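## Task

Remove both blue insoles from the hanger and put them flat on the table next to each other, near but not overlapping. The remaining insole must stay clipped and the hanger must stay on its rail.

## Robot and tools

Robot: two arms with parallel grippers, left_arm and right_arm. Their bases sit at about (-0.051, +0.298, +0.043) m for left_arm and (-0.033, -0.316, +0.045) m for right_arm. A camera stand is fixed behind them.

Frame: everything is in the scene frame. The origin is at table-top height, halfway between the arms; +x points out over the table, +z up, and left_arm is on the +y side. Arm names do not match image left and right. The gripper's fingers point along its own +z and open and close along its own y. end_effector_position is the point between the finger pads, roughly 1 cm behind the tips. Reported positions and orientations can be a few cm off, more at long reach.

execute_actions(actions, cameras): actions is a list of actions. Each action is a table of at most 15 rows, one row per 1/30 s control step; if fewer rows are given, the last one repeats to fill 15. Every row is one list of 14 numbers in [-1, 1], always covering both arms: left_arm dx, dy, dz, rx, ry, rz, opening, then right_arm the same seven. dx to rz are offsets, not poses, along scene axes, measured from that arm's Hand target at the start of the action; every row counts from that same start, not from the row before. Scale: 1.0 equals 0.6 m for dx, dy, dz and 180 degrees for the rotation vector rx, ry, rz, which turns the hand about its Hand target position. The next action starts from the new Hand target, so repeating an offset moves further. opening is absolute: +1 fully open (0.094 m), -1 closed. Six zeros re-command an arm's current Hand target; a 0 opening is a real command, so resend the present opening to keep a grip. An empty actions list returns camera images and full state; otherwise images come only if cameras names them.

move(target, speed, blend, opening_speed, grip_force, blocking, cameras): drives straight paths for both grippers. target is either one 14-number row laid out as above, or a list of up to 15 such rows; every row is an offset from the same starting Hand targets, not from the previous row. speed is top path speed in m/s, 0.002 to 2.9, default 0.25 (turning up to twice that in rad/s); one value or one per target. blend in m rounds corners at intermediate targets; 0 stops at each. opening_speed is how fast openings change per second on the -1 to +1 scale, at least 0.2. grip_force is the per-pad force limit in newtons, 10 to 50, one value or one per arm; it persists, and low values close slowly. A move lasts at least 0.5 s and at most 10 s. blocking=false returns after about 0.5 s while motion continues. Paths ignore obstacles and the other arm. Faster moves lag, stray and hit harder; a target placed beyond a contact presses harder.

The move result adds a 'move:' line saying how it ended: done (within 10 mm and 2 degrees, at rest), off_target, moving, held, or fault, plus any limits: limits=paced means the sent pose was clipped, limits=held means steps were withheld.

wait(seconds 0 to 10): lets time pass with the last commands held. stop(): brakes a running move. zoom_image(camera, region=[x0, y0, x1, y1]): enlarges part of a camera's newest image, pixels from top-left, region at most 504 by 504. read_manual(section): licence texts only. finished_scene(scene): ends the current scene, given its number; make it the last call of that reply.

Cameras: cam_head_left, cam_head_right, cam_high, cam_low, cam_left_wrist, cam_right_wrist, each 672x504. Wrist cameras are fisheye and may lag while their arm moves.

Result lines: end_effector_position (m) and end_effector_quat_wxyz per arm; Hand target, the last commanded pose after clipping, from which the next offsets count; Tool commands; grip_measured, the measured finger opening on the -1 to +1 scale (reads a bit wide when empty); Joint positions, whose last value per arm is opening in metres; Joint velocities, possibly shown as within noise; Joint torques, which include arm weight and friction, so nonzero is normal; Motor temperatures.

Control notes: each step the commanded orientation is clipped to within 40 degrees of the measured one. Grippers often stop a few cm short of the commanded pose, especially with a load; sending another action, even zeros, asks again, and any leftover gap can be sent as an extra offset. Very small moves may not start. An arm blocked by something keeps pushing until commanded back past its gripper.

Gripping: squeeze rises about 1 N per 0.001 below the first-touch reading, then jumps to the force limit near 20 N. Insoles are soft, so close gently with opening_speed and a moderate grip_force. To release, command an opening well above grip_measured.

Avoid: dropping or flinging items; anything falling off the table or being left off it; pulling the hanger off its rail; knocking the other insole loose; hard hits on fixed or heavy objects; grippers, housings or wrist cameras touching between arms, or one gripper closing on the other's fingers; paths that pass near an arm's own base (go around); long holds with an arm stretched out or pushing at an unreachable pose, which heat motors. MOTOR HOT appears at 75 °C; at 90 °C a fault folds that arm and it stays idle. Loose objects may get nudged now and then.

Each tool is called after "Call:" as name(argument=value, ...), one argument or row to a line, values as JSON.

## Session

Call:
execute_actions(
  actions=[],
  cameras=["all"],
)

Call:
zoom_image(
  camera="cam_head_left",
  region=[150, 0, 430, 280],
)

Call:
zoom_image(
  camera="cam_head_right",
  region=[140, 0, 420, 280],
)

Call:
zoom_image(
  camera="cam_high",
  region=[180, 50, 420, 290],
)

Scene clock: 0.00 s.
left_arm: end_effector_position=(+0.2049, +0.3142, +0.1897) grip_measured=+1.000 end_effector_quat_wxyz=(+0.561, -0.175, +0.806, +0.068) | right_arm: end_effector_position=(+0.2954, -0.2873, +0.1669) grip_measured=+1.000 end_effector_quat_wxyz=(+0.592, +0.093, +0.782, -0.169)
Joint positions: left_arm=[-0.387 0.511 0.256 -0.224 -0.671 -0.405 0.094] | right_arm=[0.493 1.315 0.267 0.659 0.88 0.146 0.094]
Joint velocities: within noise
Joint torques (N m): no reading
Motor temperatures (°C): left_arm=[24 26 31 33 23 25 24] | right_arm=[24 23 32 31 23 26 25]
Heat: left arm: 33 °C; right arm: 32 °C.
Hand target: left_arm +0.2034, +0.3154, +0.1892; +0.559, -0.175, +0.807, +0.071 | right_arm +0.2953, -0.2880, +0.1679; +0.592, +0.094, +0.782, -0.171
Tool commands: left_gripper/opening=+1.0 right_gripper/opening=+1.0
camera_calibration:
cam_left_wrist: T_world_to_cam=[[0.332303, -0.940676, -0.0685739, 0.245735], [-0.709975, -0.201618, -0.674748, 0.36453], [0.620894, 0.272907, -0.734855, 0.0229721], [0, 0, 0, 1]] pos_world=[0.162886, 0.298383, 0.279698]
cam_right_wrist: T_world_to_cam=[[-0.342146, -0.939559, -0.0128123, -0.160153], [-0.585896, 0.223978, -0.778819, 0.39712], [0.734617, -0.258963, -0.627118, -0.0903673], [0, 0, 0, 1]] pos_world=[0.244261, -0.262821, 0.250562]

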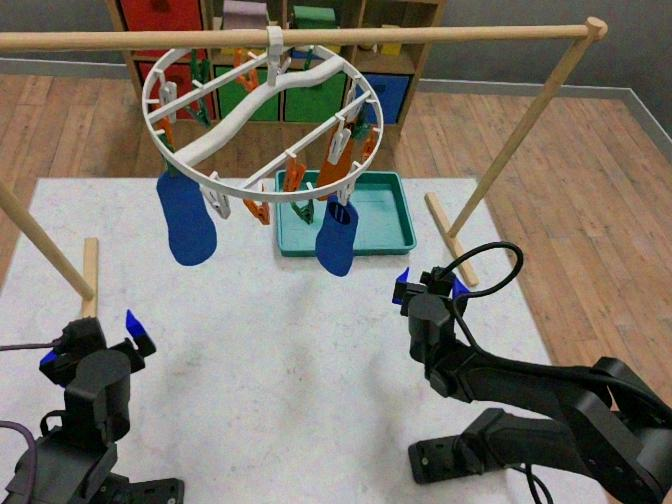

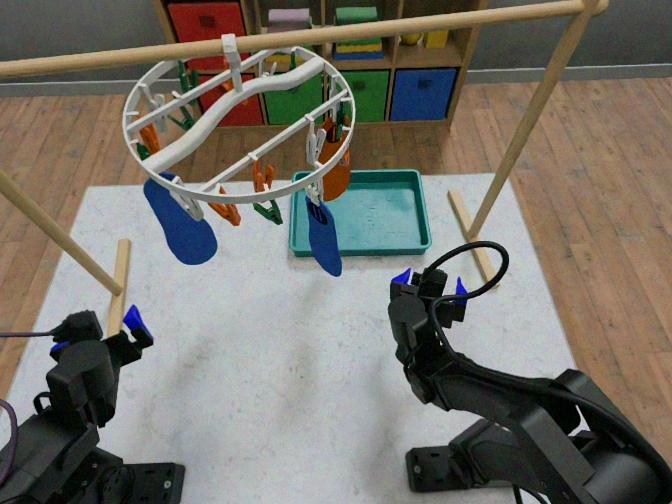

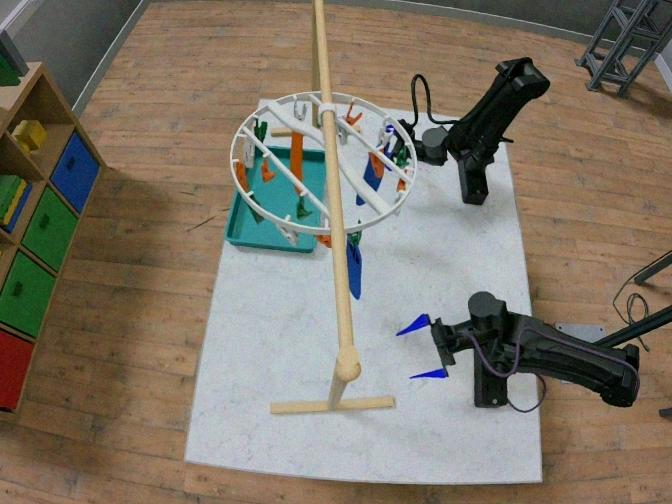

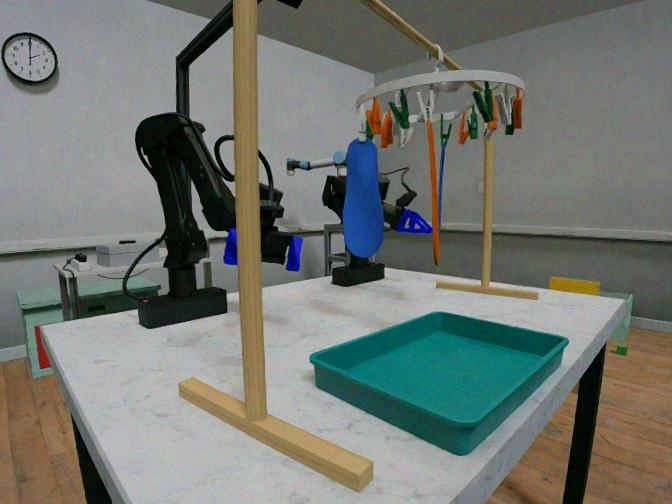

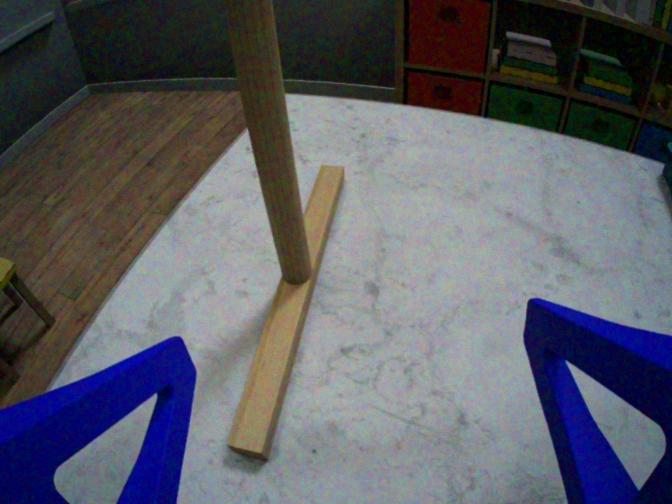

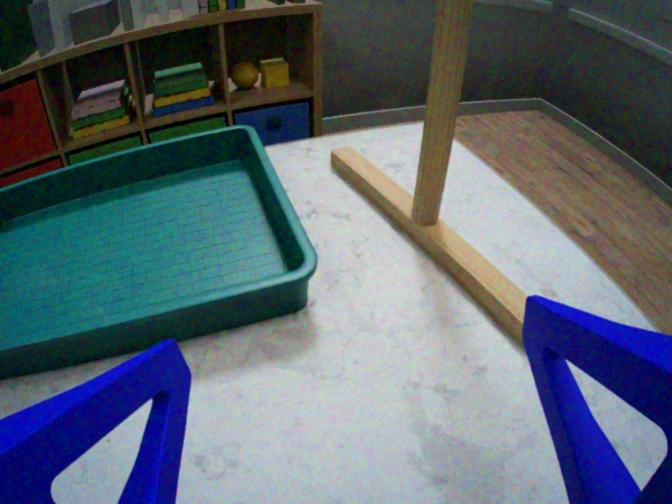

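Scaled by 1.800 from the camera's 672x504 image, which has a finer 960x720 frame.

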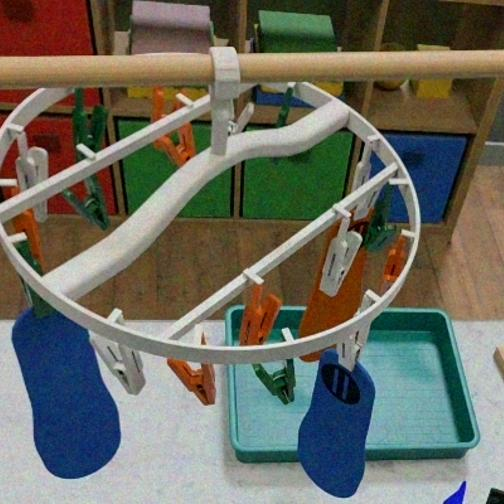

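Scaled by 1.800 from the camera's 672x504 image, which has a finer 960x720 frame.

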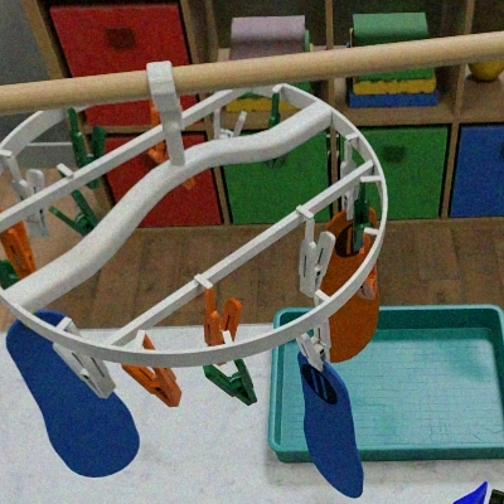

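Scaled by 2.100 from the camera's 672x504 image, which has a finer 960x720 frame.

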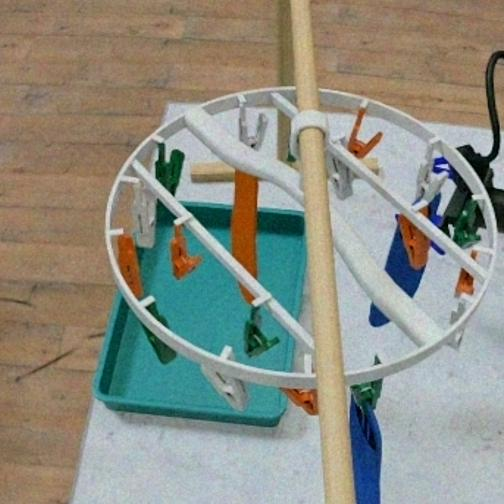

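Call:
move(
  target=[0.164,-0.111,0.027,-0.019,-0.131,-0.452,-0.1,-0.1155,0.255,0.1,0.056,-0.077,0.275,-0.1],
  grip_force=30,
  cameras=["cam_head_left","cam_high","cam_left_wrist","cam_right_wrist"],
)

Scene clock: 68.43 s.
left_arm: end_effector_position=(+0.3003, +0.2507, +0.2093) grip_measured=-0.098 end_effector_quat_wxyz=(+0.612, +0.369, +0.605, -0.351) | right_arm: end_effector_position=(+0.2293, -0.1366, +0.2339) grip_measured=-0.097 end_effector_quat_wxyz=(+0.690, -0.163, +0.684, +0.170)
Joint positions: left_arm=[0.401 1.769 0.565 1.161 1.461 0.071 0.042] | right_arm=[0.729 0.941 0.083 0.869 0.283 0.005 0.042]
Joint torques (N m): left_arm=[-0.44 -6.49 3.81 1.35 0.11 -0.11] | right_arm=[0.58 -1.18 5.98 1.94 -0.07 -0.07]
Motor temperatures (°C): left_arm=[23 26 33 38 23 25 24] | right_arm=[24 24 33 34 23 26 25]
Heat: left arm: 38 °C; right arm: 34 °C.
Hand target: left_arm +0.3018, +0.2488, +0.2054; +0.606, +0.364, +0.606, -0.364 | right_arm +0.2260, -0.1350, +0.2279; +0.686, -0.171, +0.687, +0.170
Off the commanded pose: left_arm 0.005 m, 2 deg | right_arm 0.007 m, 1 deg.
grip_force (N): 30, 30
move: done
camera_calibration:
cam_left_wrist: T_world_to_cam=[[-0.847518, -0.498552, -0.182097, 0.422874], [-0.0843459, 0.46523, -0.881162, 0.120758], [0.524023, -0.731441, -0.436341, 0.213871], [0, 0, 0, 1]] pos_world=[0.256505, 0.311079, 0.276732]
cam_right_wrist: T_world_to_cam=[[0.495211, -0.852528, -0.167216, -0.184421], [-0.425783, -0.07039, -0.902083, 0.328806], [0.757281, 0.51792, -0.39785, 0.0865748], [0, 0, 0, 1]] pos_world=[0.165766, -0.178918, 0.300216]
Images, in order (width x height): cam_head_left 672x504, cam_high 672x504, cam_left_wrist 672x504, cam_right_wrist 672x504.

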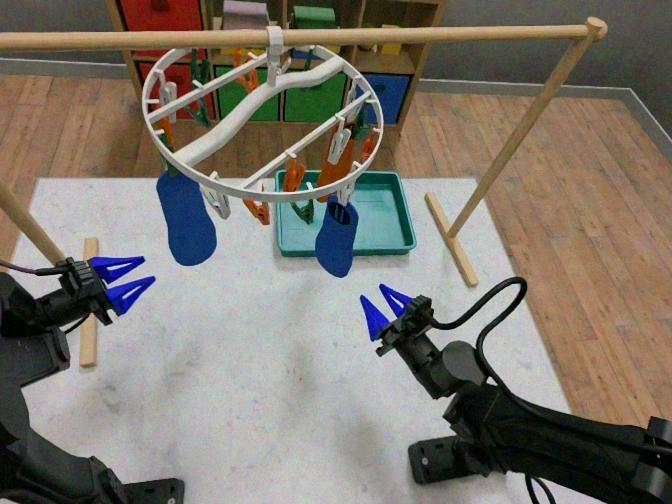

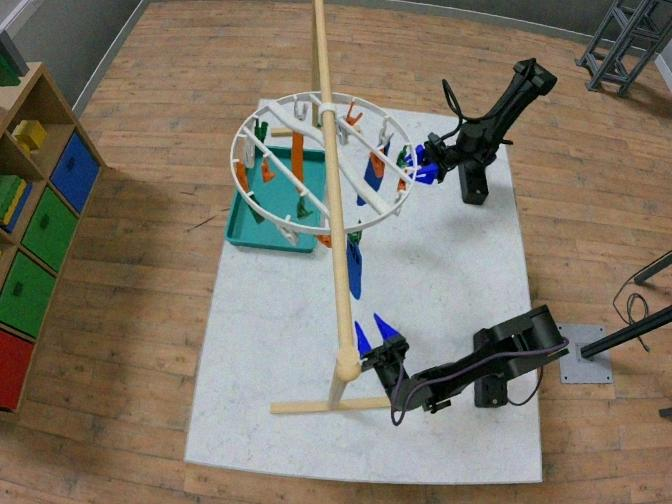

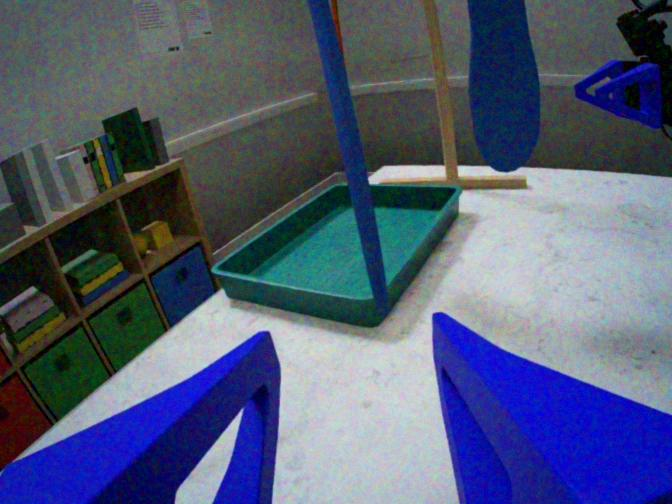

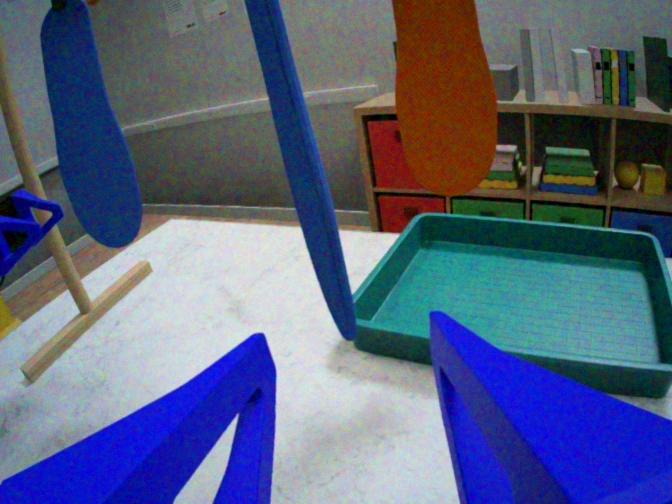

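Call:
move(
  target=[
    [0.069,-0.162,0,0,0,0,-0.1,0.147,0.082,-0.008,0,0,0.028,-0.1],
    [0.069,-0.162,0,0,0,0,-1,0.147,0.082,-0.008,0,0,0.028,-1],
  ],
  speed=0.15,
  cameras=["cam_head_left","cam_left_wrist","cam_right_wrist","cam_high"],
)

Scene clock: 102.80 s.
left_arm: end_effector_position=(+0.3378, +0.1519, +0.2098) grip_measured=-0.931 end_effector_quat_wxyz=(+0.611, +0.372, +0.600, -0.359) | right_arm: end_effector_position=(+0.3093, -0.0869, +0.2231) grip_measured=-0.924 end_effector_quat_wxyz=(+0.677, -0.200, +0.679, +0.202)
Joint positions: left_arm=[0.049 1.842 0.636 1.215 1.127 0.014 0.003] | right_arm=[0.57 1.544 0.361 1.18 0.02 0.003 0.004]
Joint torques (N m): left_arm=[-0.12 -7.39 4.51 1.58 -0.07 -0.13] | right_arm=[-0.64 -4.83 7.06 1.96 -0.06 -0.05]
Motor temperatures (°C): left_arm=[23 27 33 37 23 25 24] | right_arm=[24 23 34 39 23 26 25]
Heat: left arm: 37 °C; right arm: 39 °C.
Hand target: left_arm +0.3432, +0.1516, +0.2055; +0.606, +0.365, +0.606, -0.364 | right_arm +0.3141, -0.0857, +0.2230; +0.678, -0.201, +0.678, +0.200
Off the commanded pose: left_arm 0.007 m, 1 deg | right_arm 0.005 m, 0 deg.
grip_force (N): 30, 30
move: done
camera_calibration:
cam_left_wrist: T_world_to_cam=[[-0.856509, -0.484851, -0.176949, 0.405332], [-0.0761723, 0.457828, -0.885772, 0.169658], [0.51048, -0.745193, -0.429066, 0.127346], [0, 0, 0, 1]] pos_world=[0.295086, 0.213749, 0.276642]
cam_right_wrist: T_world_to_cam=[[0.57854, -0.799197, -0.163019, -0.205521], [-0.423686, -0.123672, -0.897327, 0.350257], [0.69698, 0.588209, -0.410158, 0.0234833], [0, 0, 0, 1]] pos_world=[0.250934, -0.134748, 0.290423]
Images, in order (width x height): cam_head_left 672x504, cam_high 672x504, cam_left_wrist 672x504, cam_right_wrist 672x504.

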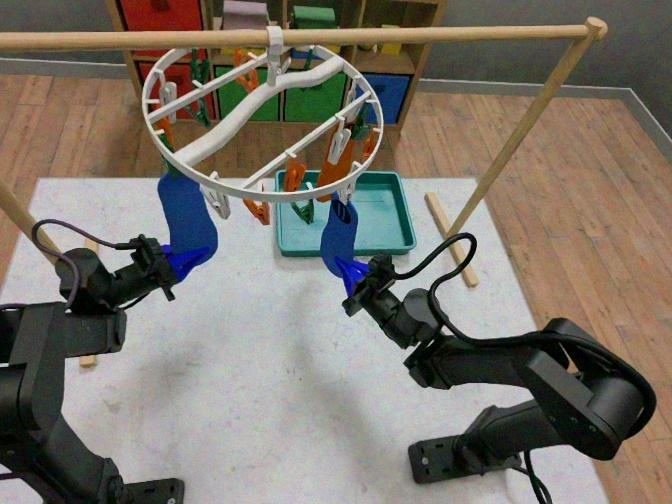

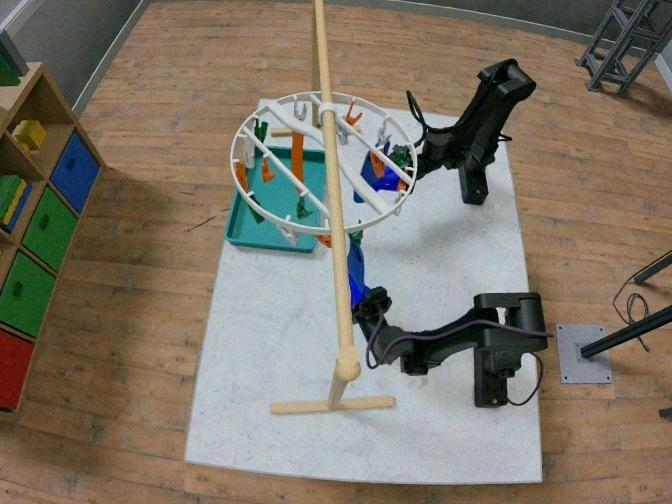

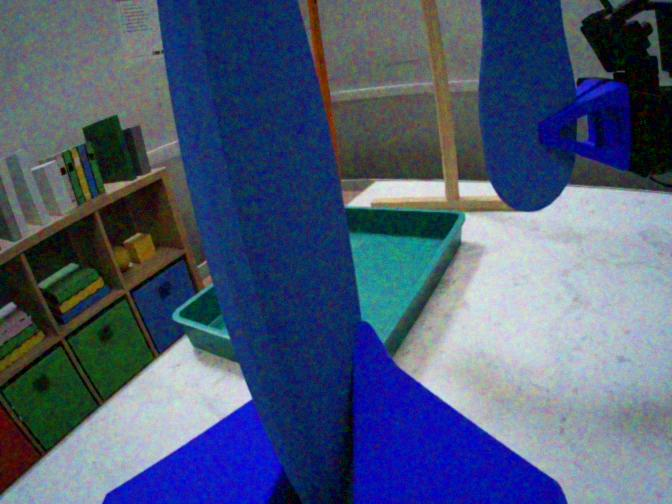

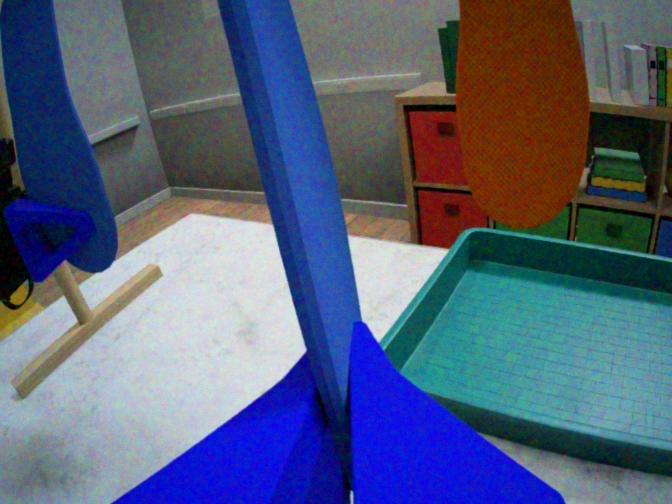

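Call:
move(
  target=[
    [0,0,0,0,0,0,-0.4,0,0,0,0,0,0,-1],
    [-0.0195,0.0368,0,0,0,0,-0.4,0,0,0,0,0,0,-1],
    [-0.0195,0.0368,0,0,0,0,-1,0,0,0,0,0,0,-1],
  ],
  speed=0.12,
  cameras=["cam_head_left","cam_left_wrist"],
)

Scene clock: 118.33 s.
left_arm: end_effector_position=(+0.3353, +0.1727, +0.2092) grip_measured=-0.929 end_effector_quat_wxyz=(+0.613, +0.371, +0.600, -0.356) | right_arm: end_effector_position=(+0.3093, -0.0869, +0.2231) grip_measured=-0.925 end_effector_quat_wxyz=(+0.677, -0.200, +0.679, +0.202)
Joint positions: left_arm=[0.116 1.842 0.628 1.229 1.189 0.014 0.003] | right_arm=[0.57 1.544 0.361 1.18 0.02 0.003 0.004]
Joint torques (N m): left_arm=[0.44 -9.61 1.98 1.53 0.06 -0.13] | right_arm=[-0.59 -4.81 7.09 1.97 -0.07 -0.06]
Heat: left arm: 38 °C; right arm: 39 °C.
Hand target: left_arm +0.3314, +0.1737, +0.2054; +0.606, +0.365, +0.606, -0.364 | right_arm +0.3141, -0.0857, +0.2230; +0.678, -0.201, +0.678, +0.200
Off the commanded pose: left_arm 0.005 m, 2 deg | right_arm 0.005 m, 0 deg.
grip_force (N): 30, 30
move: done
camera_calibration:
cam_left_wrist: T_world_to_cam=[[-0.852847, -0.489567, -0.181594, 0.413717], [-0.0744723, 0.458262, -0.885692, 0.158703], [0.516823, -0.741836, -0.427286, 0.140792], [0, 0, 0, 1]] pos_world=[0.291892, 0.234259, 0.275849]
Images, in order (width x height): cam_head_left 672x504, cam_left_wrist 672x504.

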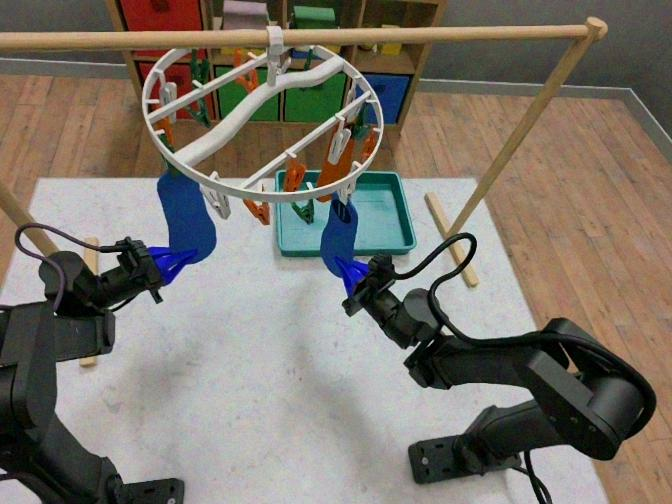

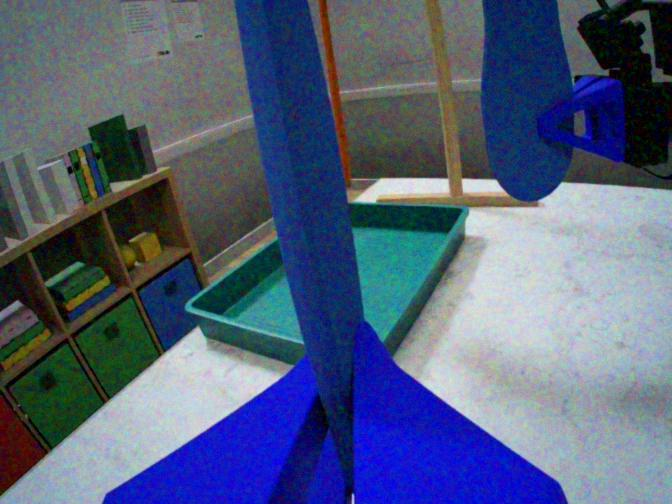

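Call:
move(
  target=[
    [0,0,-0.15,0,0,0,-1,0,0,-0.15,0,0,0,-1],
    [0,0,-0.15,0,0,0,-1,0.01,-0.307,-0.15,0,0,0,-1],
    [0.068,-0.056,-0.017,0.481,-0.161,0.161,-1,-0.007,-0.324,-0.022,-0.501,-0.009,-0.061,-1],
  ],
  speed=[0.06,0.25,0.3],
  blend=[0,0.03,0],
  cameras=["cam_head_left","cam_head_right","cam_high","cam_low"],
)

Call:
zoom_image(
  camera="cam_high",
  region=[290, 100, 450, 340],
)

Call:
zoom_image(
  camera="cam_head_left",
  region=[180, 190, 460, 310],
)

Call:
zoom_image(
  camera="cam_head_right",
  region=[180, 190, 460, 310],
)

Scene clock: 160.73 s.
left_arm: end_effector_position=(+0.3698, +0.1431, +0.1970) grip_measured=-0.931 end_effector_quat_wxyz=(+0.388, +0.590, +0.598, +0.379) | right_arm: end_effector_position=(+0.3080, -0.2823, +0.1981) grip_measured=-0.926 end_effector_quat_wxyz=(+0.352, -0.568, +0.630, -0.395)
Joint positions: left_arm=[-0.537 1.554 0.81 0.26 -0.488 1.311 0.003] | right_arm=[0.247 1.039 0.471 0.082 0.344 -1.401 0.003]
Joint torques (N m): left_arm=[-0.31 -6.86 6.83 1.69 -0.24 0.07] | right_arm=[0.58 -4.4 9.73 1.66 0.14 -0.02]
Heat: left arm: 37 °C; right arm: 40 °C.
Hand target: left_arm +0.3723, +0.1401, +0.1954; +0.380, +0.596, +0.596, +0.380 | right_arm +0.3100, -0.2801, +0.2100; +0.359, -0.564, +0.627, -0.400
Off the commanded pose: left_arm 0.004 m, 1 deg | right_arm 0.012 m, 1 deg.
grip_force (N): 30, 30
move: off_target (right_arm)
Images, in order (width x height): cam_head_left 672x504, cam_head_right 672x504, cam_high 672x504, cam_low 672x504.

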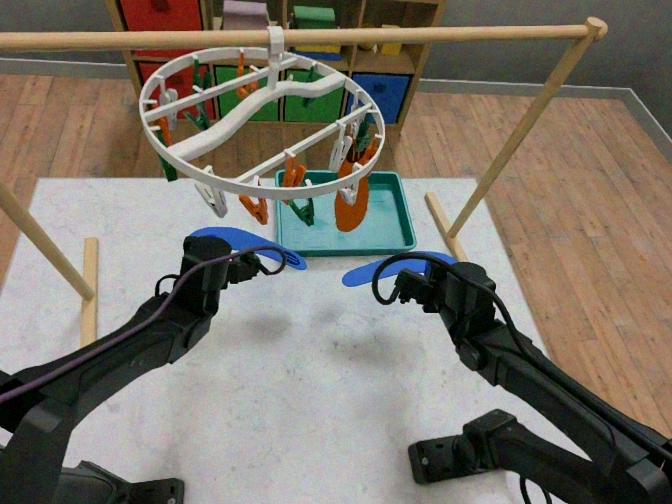

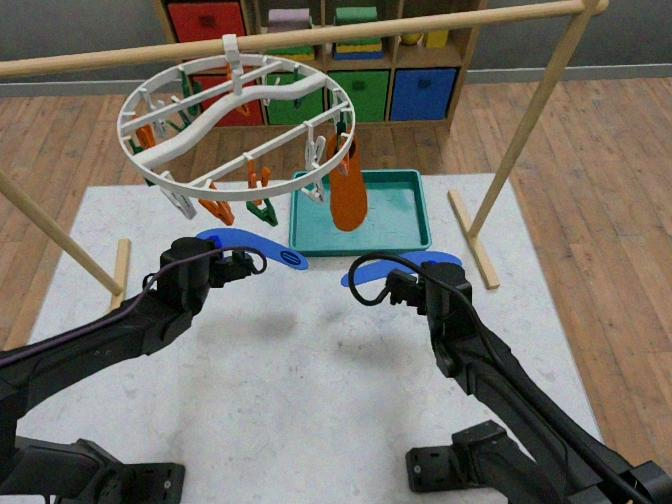

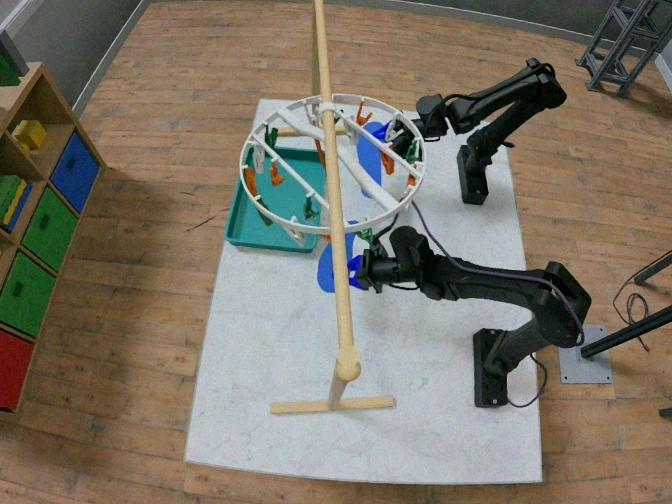

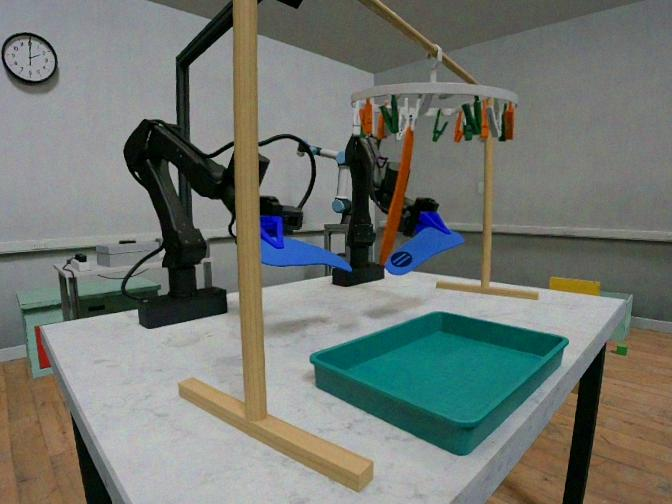

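Scaled by 2.100 from the camera's 672x504 image, which has a finer 960x720 frame.

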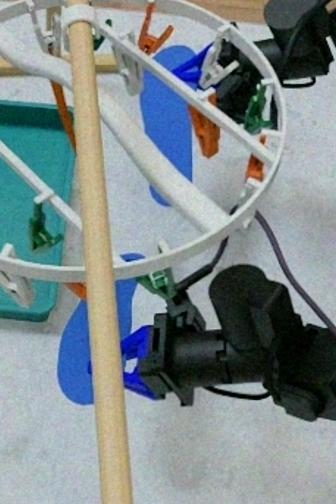

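Scaled by 1.800 from the camera's 672x504 image, which has a finer 960x720 frame.

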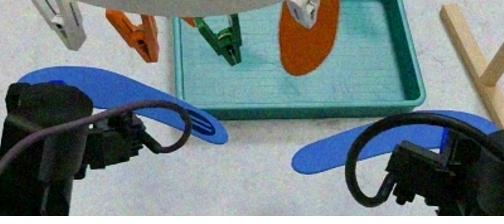

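Scaled by 1.800 from the camera's 672x504 image, which has a finer 960x720 frame.

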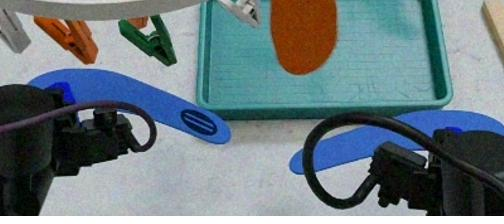

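Call:
move(
  target=[
    [0,-0.016,-0.2,0,0,0.037,-1,0,0,0,0,0,-0.012,-1],
    [0,-0.016,-0.292,0,0,0.037,-1,0,0,0,0,0,-0.012,-1],
  ],
  speed=[0.25,0.07],
  blend=[0.01,0],
  cameras=["cam_head_left","cam_high","cam_low","cam_left_wrist"],
)

Call:
zoom_image(
  camera="cam_high",
  region=[290, 100, 450, 340],
)

Scene clock: 176.63 s.
left_arm: end_effector_position=(+0.3791, +0.1278, +0.0336) grip_measured=-0.931 end_effector_quat_wxyz=(+0.370, +0.555, +0.626, +0.404) | right_arm: end_effector_position=(+0.3074, -0.2824, +0.2026) grip_measured=-0.926 end_effector_quat_wxyz=(+0.347, -0.556, +0.636, -0.407)
Joint positions: left_arm=[-0.61 2.191 0.748 0.917 -0.652 1.215 0.003] | right_arm=[0.277 1.039 0.48 0.074 0.404 -1.378 0.003]
Joint torques (N m): left_arm=[-0.43 -9.73 1.4 1.84 -0.24 -0.13] | right_arm=[0.61 -2.95 9.74 1.66 0.16 0.08]
Heat: left arm: 38 °C; right arm: 39 °C.
Hand target: left_arm +0.3723, +0.1306, +0.0201; +0.357, +0.560, +0.630, +0.402 | right_arm +0.3100, -0.2801, +0.2100; +0.352, -0.552, +0.637, -0.407
Off the commanded pose: left_arm 0.015 m, 2 deg | right_arm 0.008 m, 1 deg.
grip_force (N): 30, 30
move: off_target (left_arm)
camera_calibration:
cam_left_wrist: T_world_to_cam=[[-0.381174, 0.0991491, -0.919171, 0.167912], [-0.453404, 0.846406, 0.279323, 0.0820524], [0.805687, 0.523226, -0.277673, -0.266441], [0, 0, 0, 1]] pos_world=[0.315875, 0.053311, 0.0574374]
Images, in order (width x height): cam_head_left 672x504, cam_high 672x504, cam_low 672x504, cam_left_wrist 672x504.

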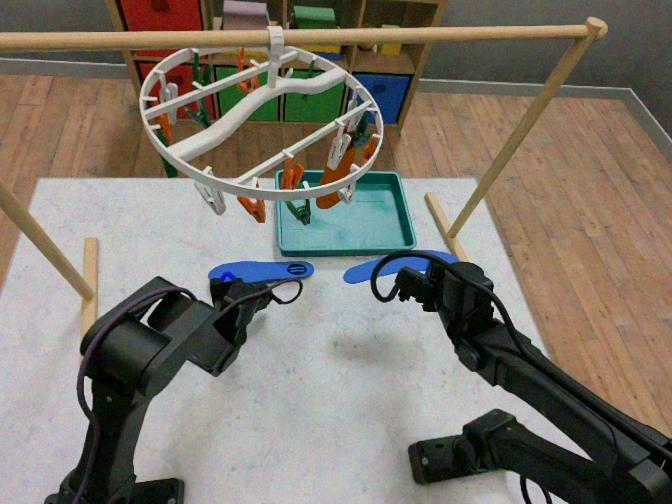

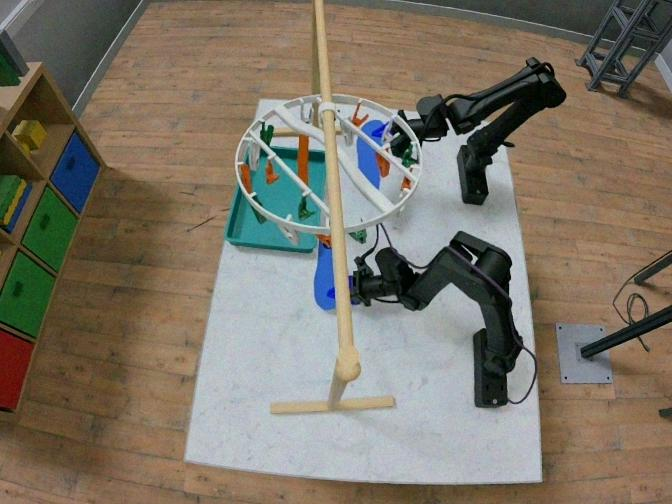

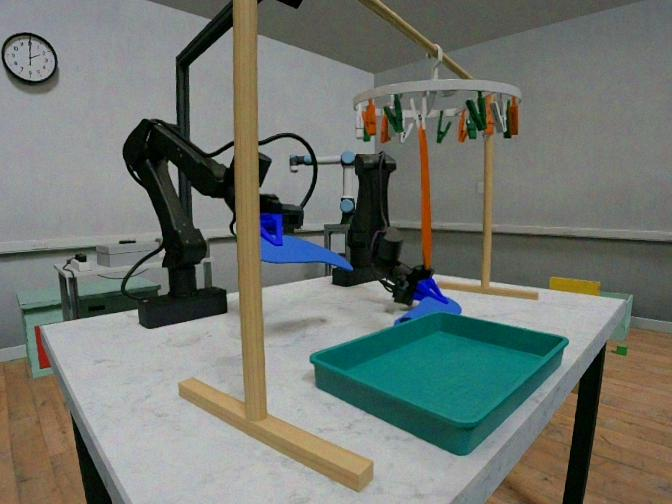

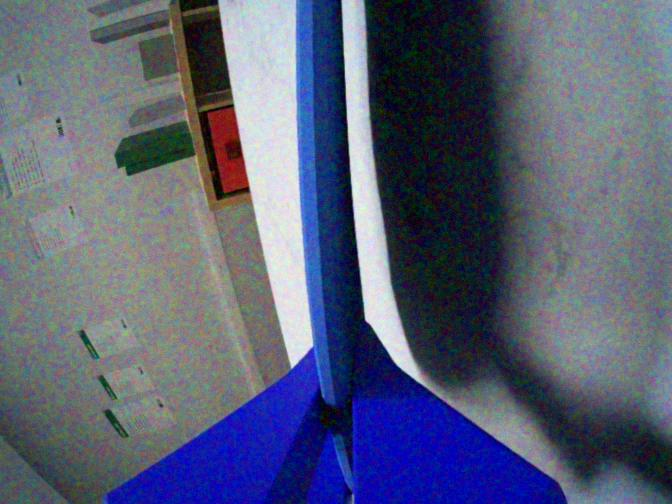

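Scaled by 2.100 from the camera's 672x504 image, which has a finer 960x720 frame.

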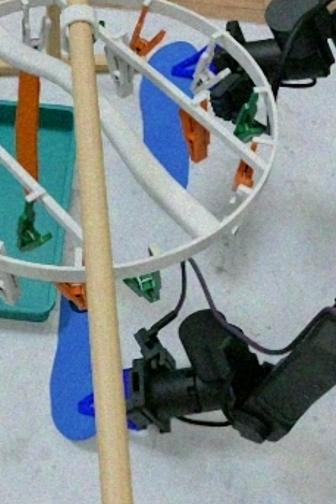

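Call:
move(
  target=[
    [-0.025,0,-0.008,0,0,0,-1,0,0,0,0,0,0,-1],
    [-0.025,0,-0.01,0,0,0,-0.6,0,0,0,0,0,0,-1],
    [-0.14,0.0,-0.003,0,0,0,-0.6,0,0,0,0,0,0,-1],
    [-0.2,0.1,0.15,0,0,0,-0.6,0,0,0,0,0,0,-1],
    [-0.2,0.32,0.25,0,0,0,-0.6,0,0,0,0,0,0,-1],
  ],
  speed=[0.08,0.1,0.07,0.25,0.35],
  opening_speed=0.5,
  blend=[0,0,0.01,0.03,0],
  cameras=["cam_head_left","cam_high","cam_low"],
)

Call:
zoom_image(
  camera="cam_head_left",
  region=[180, 230, 440, 310],
)

Call:
zoom_image(
  camera="cam_high",
  region=[290, 100, 410, 350],
)

Scene clock: 194.23 s.
left_arm: end_effector_position=(+0.2507, +0.3219, +0.1659) grip_measured=-0.601 end_effector_quat_wxyz=(+0.359, +0.558, +0.630, +0.404) | right_arm: end_effector_position=(+0.3074, -0.2824, +0.2026) grip_measured=-0.926 end_effector_quat_wxyz=(+0.347, -0.556, +0.636, -0.407)
Joint positions: left_arm=[0.03 0.797 0.234 0.132 -0.089 1.528 0.019] | right_arm=[0.277 1.039 0.48 0.074 0.404 -1.378 0.003]
Joint torques (N m): left_arm=[0.73 -0.62 7.25 1.69 0.07 0.02] | right_arm=[0.62 -3.03 9.78 1.64 0.16 0.08]
Heat: left arm: 39 °C; right arm: 38 °C.
Hand target: left_arm +0.2523, +0.3226, +0.1702; +0.357, +0.560, +0.630, +0.402 | right_arm +0.3100, -0.2801, +0.2100; +0.352, -0.552, +0.637, -0.407
Off the commanded pose: left_arm 0.005 m, 0 deg | right_arm 0.008 m, 1 deg.
grip_force (N): 30, 30
move: done; target 2's new opening was sent with left_arm's hand 0.018 m and 2 deg from that target
Images, in order (width x height): cam_head_left 672x504, cam_high 672x504, cam_low 672x504.

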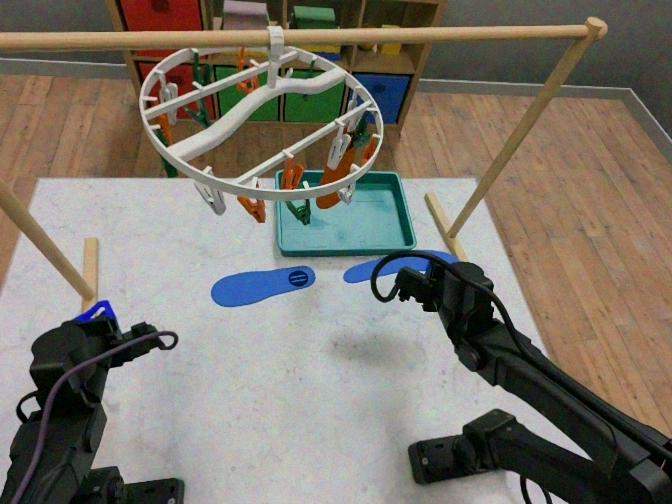

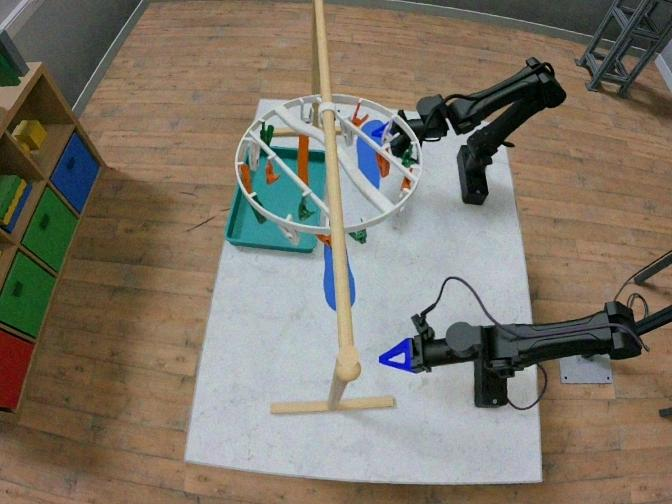

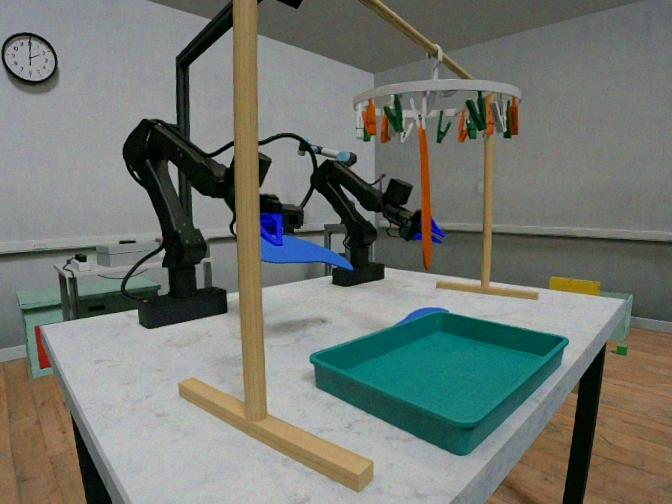

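Scaled by 1.938 from the camera's 672x504 image, which has a finer 960x720 frame.

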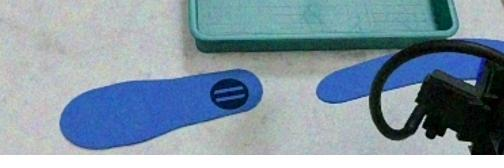

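Scaled by 2.016 from the camera's 672x504 image, which has a finer 960x720 frame.

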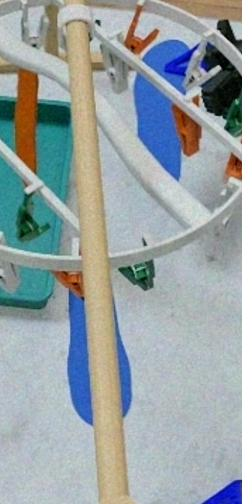

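Call:
move(
  target=[
    [0,0,0,0,0,0,-0.6,-0.063,0.456,-0.12,0,0,0.028,-1],
    [0,0,0,0,0,0,-0.6,-0.063,0.458,-0.25,0,0,0.028,-1],
  ],
  speed=[0.25,0.1],
  blend=[0.02,0],
  cameras=["cam_head_left","cam_head_right","cam_high","cam_low"],
)

Call:
zoom_image(
  camera="cam_high",
  region=[290, 180, 450, 350],
)

Call:
zoom_image(
  camera="cam_head_left",
  region=[180, 230, 440, 370],
)

Call:
zoom_image(
  camera="cam_head_right",
  region=[180, 230, 440, 370],
)

Scene clock: 224.13 s.
left_arm: end_effector_position=(+0.2507, +0.3218, +0.1658) grip_measured=-0.601 end_effector_quat_wxyz=(+0.359, +0.558, +0.630, +0.404) | right_arm: end_effector_position=(+0.2730, +0.0001, +0.0698) grip_measured=-0.926 end_effector_quat_wxyz=(-0.378, +0.579, -0.614, +0.381)
Joint positions: left_arm=[0.03 0.797 0.234 0.131 -0.089 1.528 0.019] | right_arm=[1.124 2.073 0.953 0.227 0.995 -0.74 0.003]
Joint torques (N m): left_arm=[0.68 -0.64 7.28 1.74 0.07 0.04] | right_arm=[-0.01 -9.78 4.68 1.38 0.51 0.04]
Heat: left arm: 39 °C; right arm: 38 °C.
Hand target: left_arm +0.2523, +0.3225, +0.1702; +0.357, +0.560, +0.630, +0.402 | right_arm +0.2721, -0.0053, +0.0597; -0.369, +0.580, -0.612, +0.391
Off the commanded pose: left_arm 0.005 m, 0 deg | right_arm 0.011 m, 2 deg.
grip_force (N): 30, 30
move: off_target (right_arm)
Images, in order (width x height): cam_head_left 672x504, cam_head_right 672x504, cam_high 672x504, cam_low 672x504.

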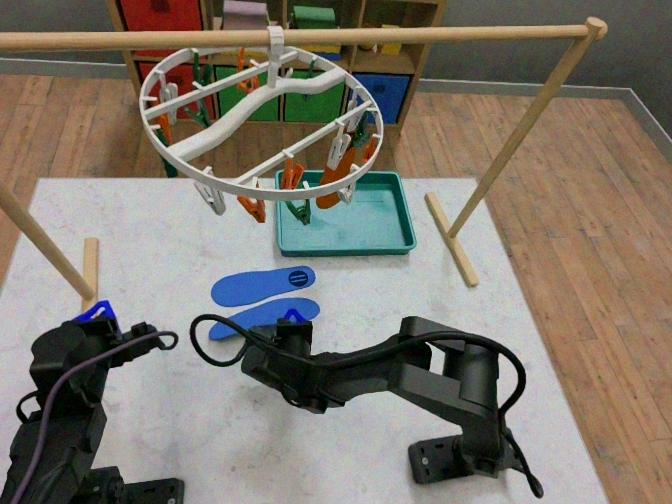

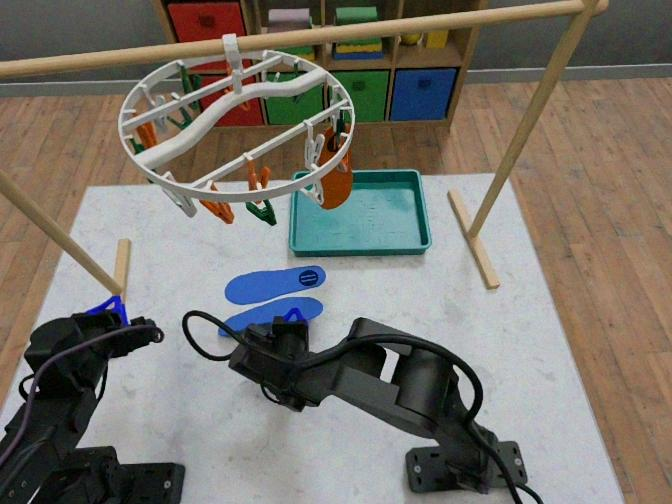

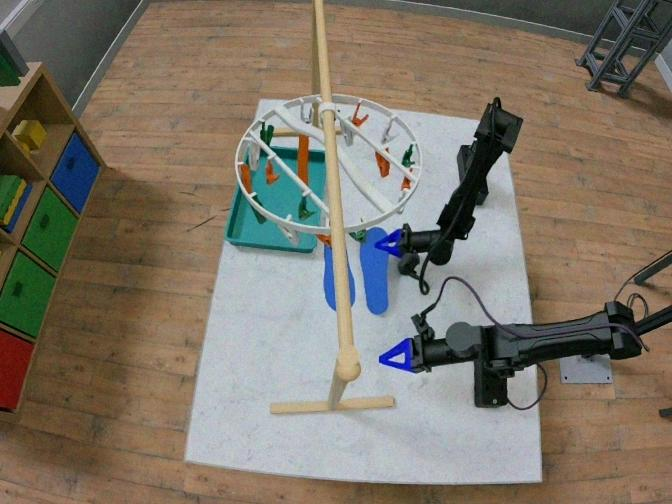

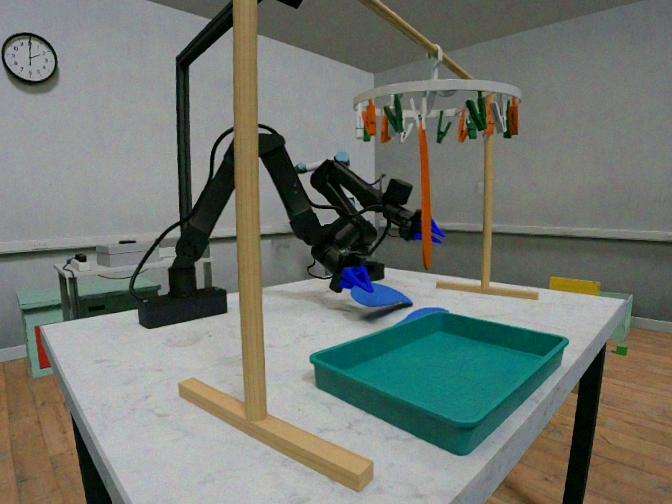

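Scaled by 2.965 from the camera's 672x504 image, which has a finer 960x720 frame.

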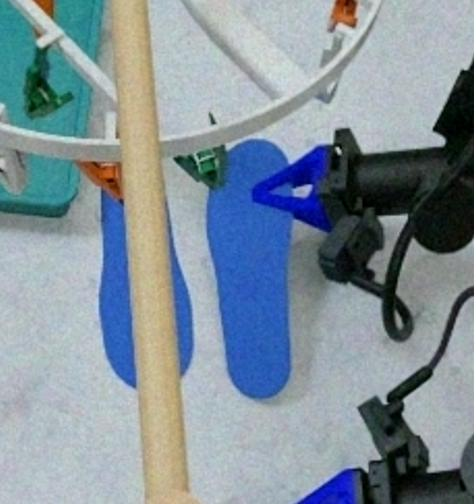

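Scaled by 1.938 from the camera's 672x504 image, which has a finer 960x720 frame.

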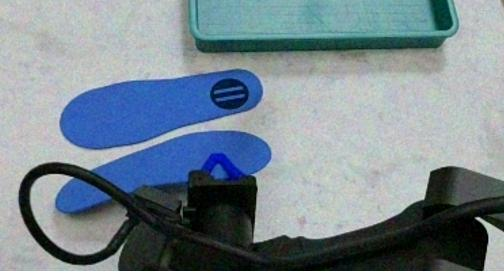

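Scaled by 1.938 from the camera's 672x504 image, which has a finer 960x720 frame.

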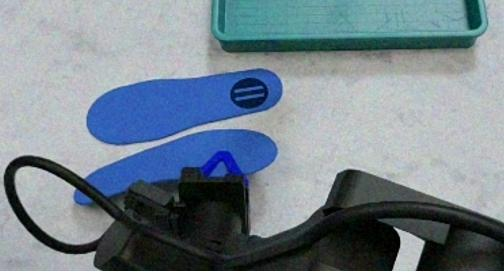

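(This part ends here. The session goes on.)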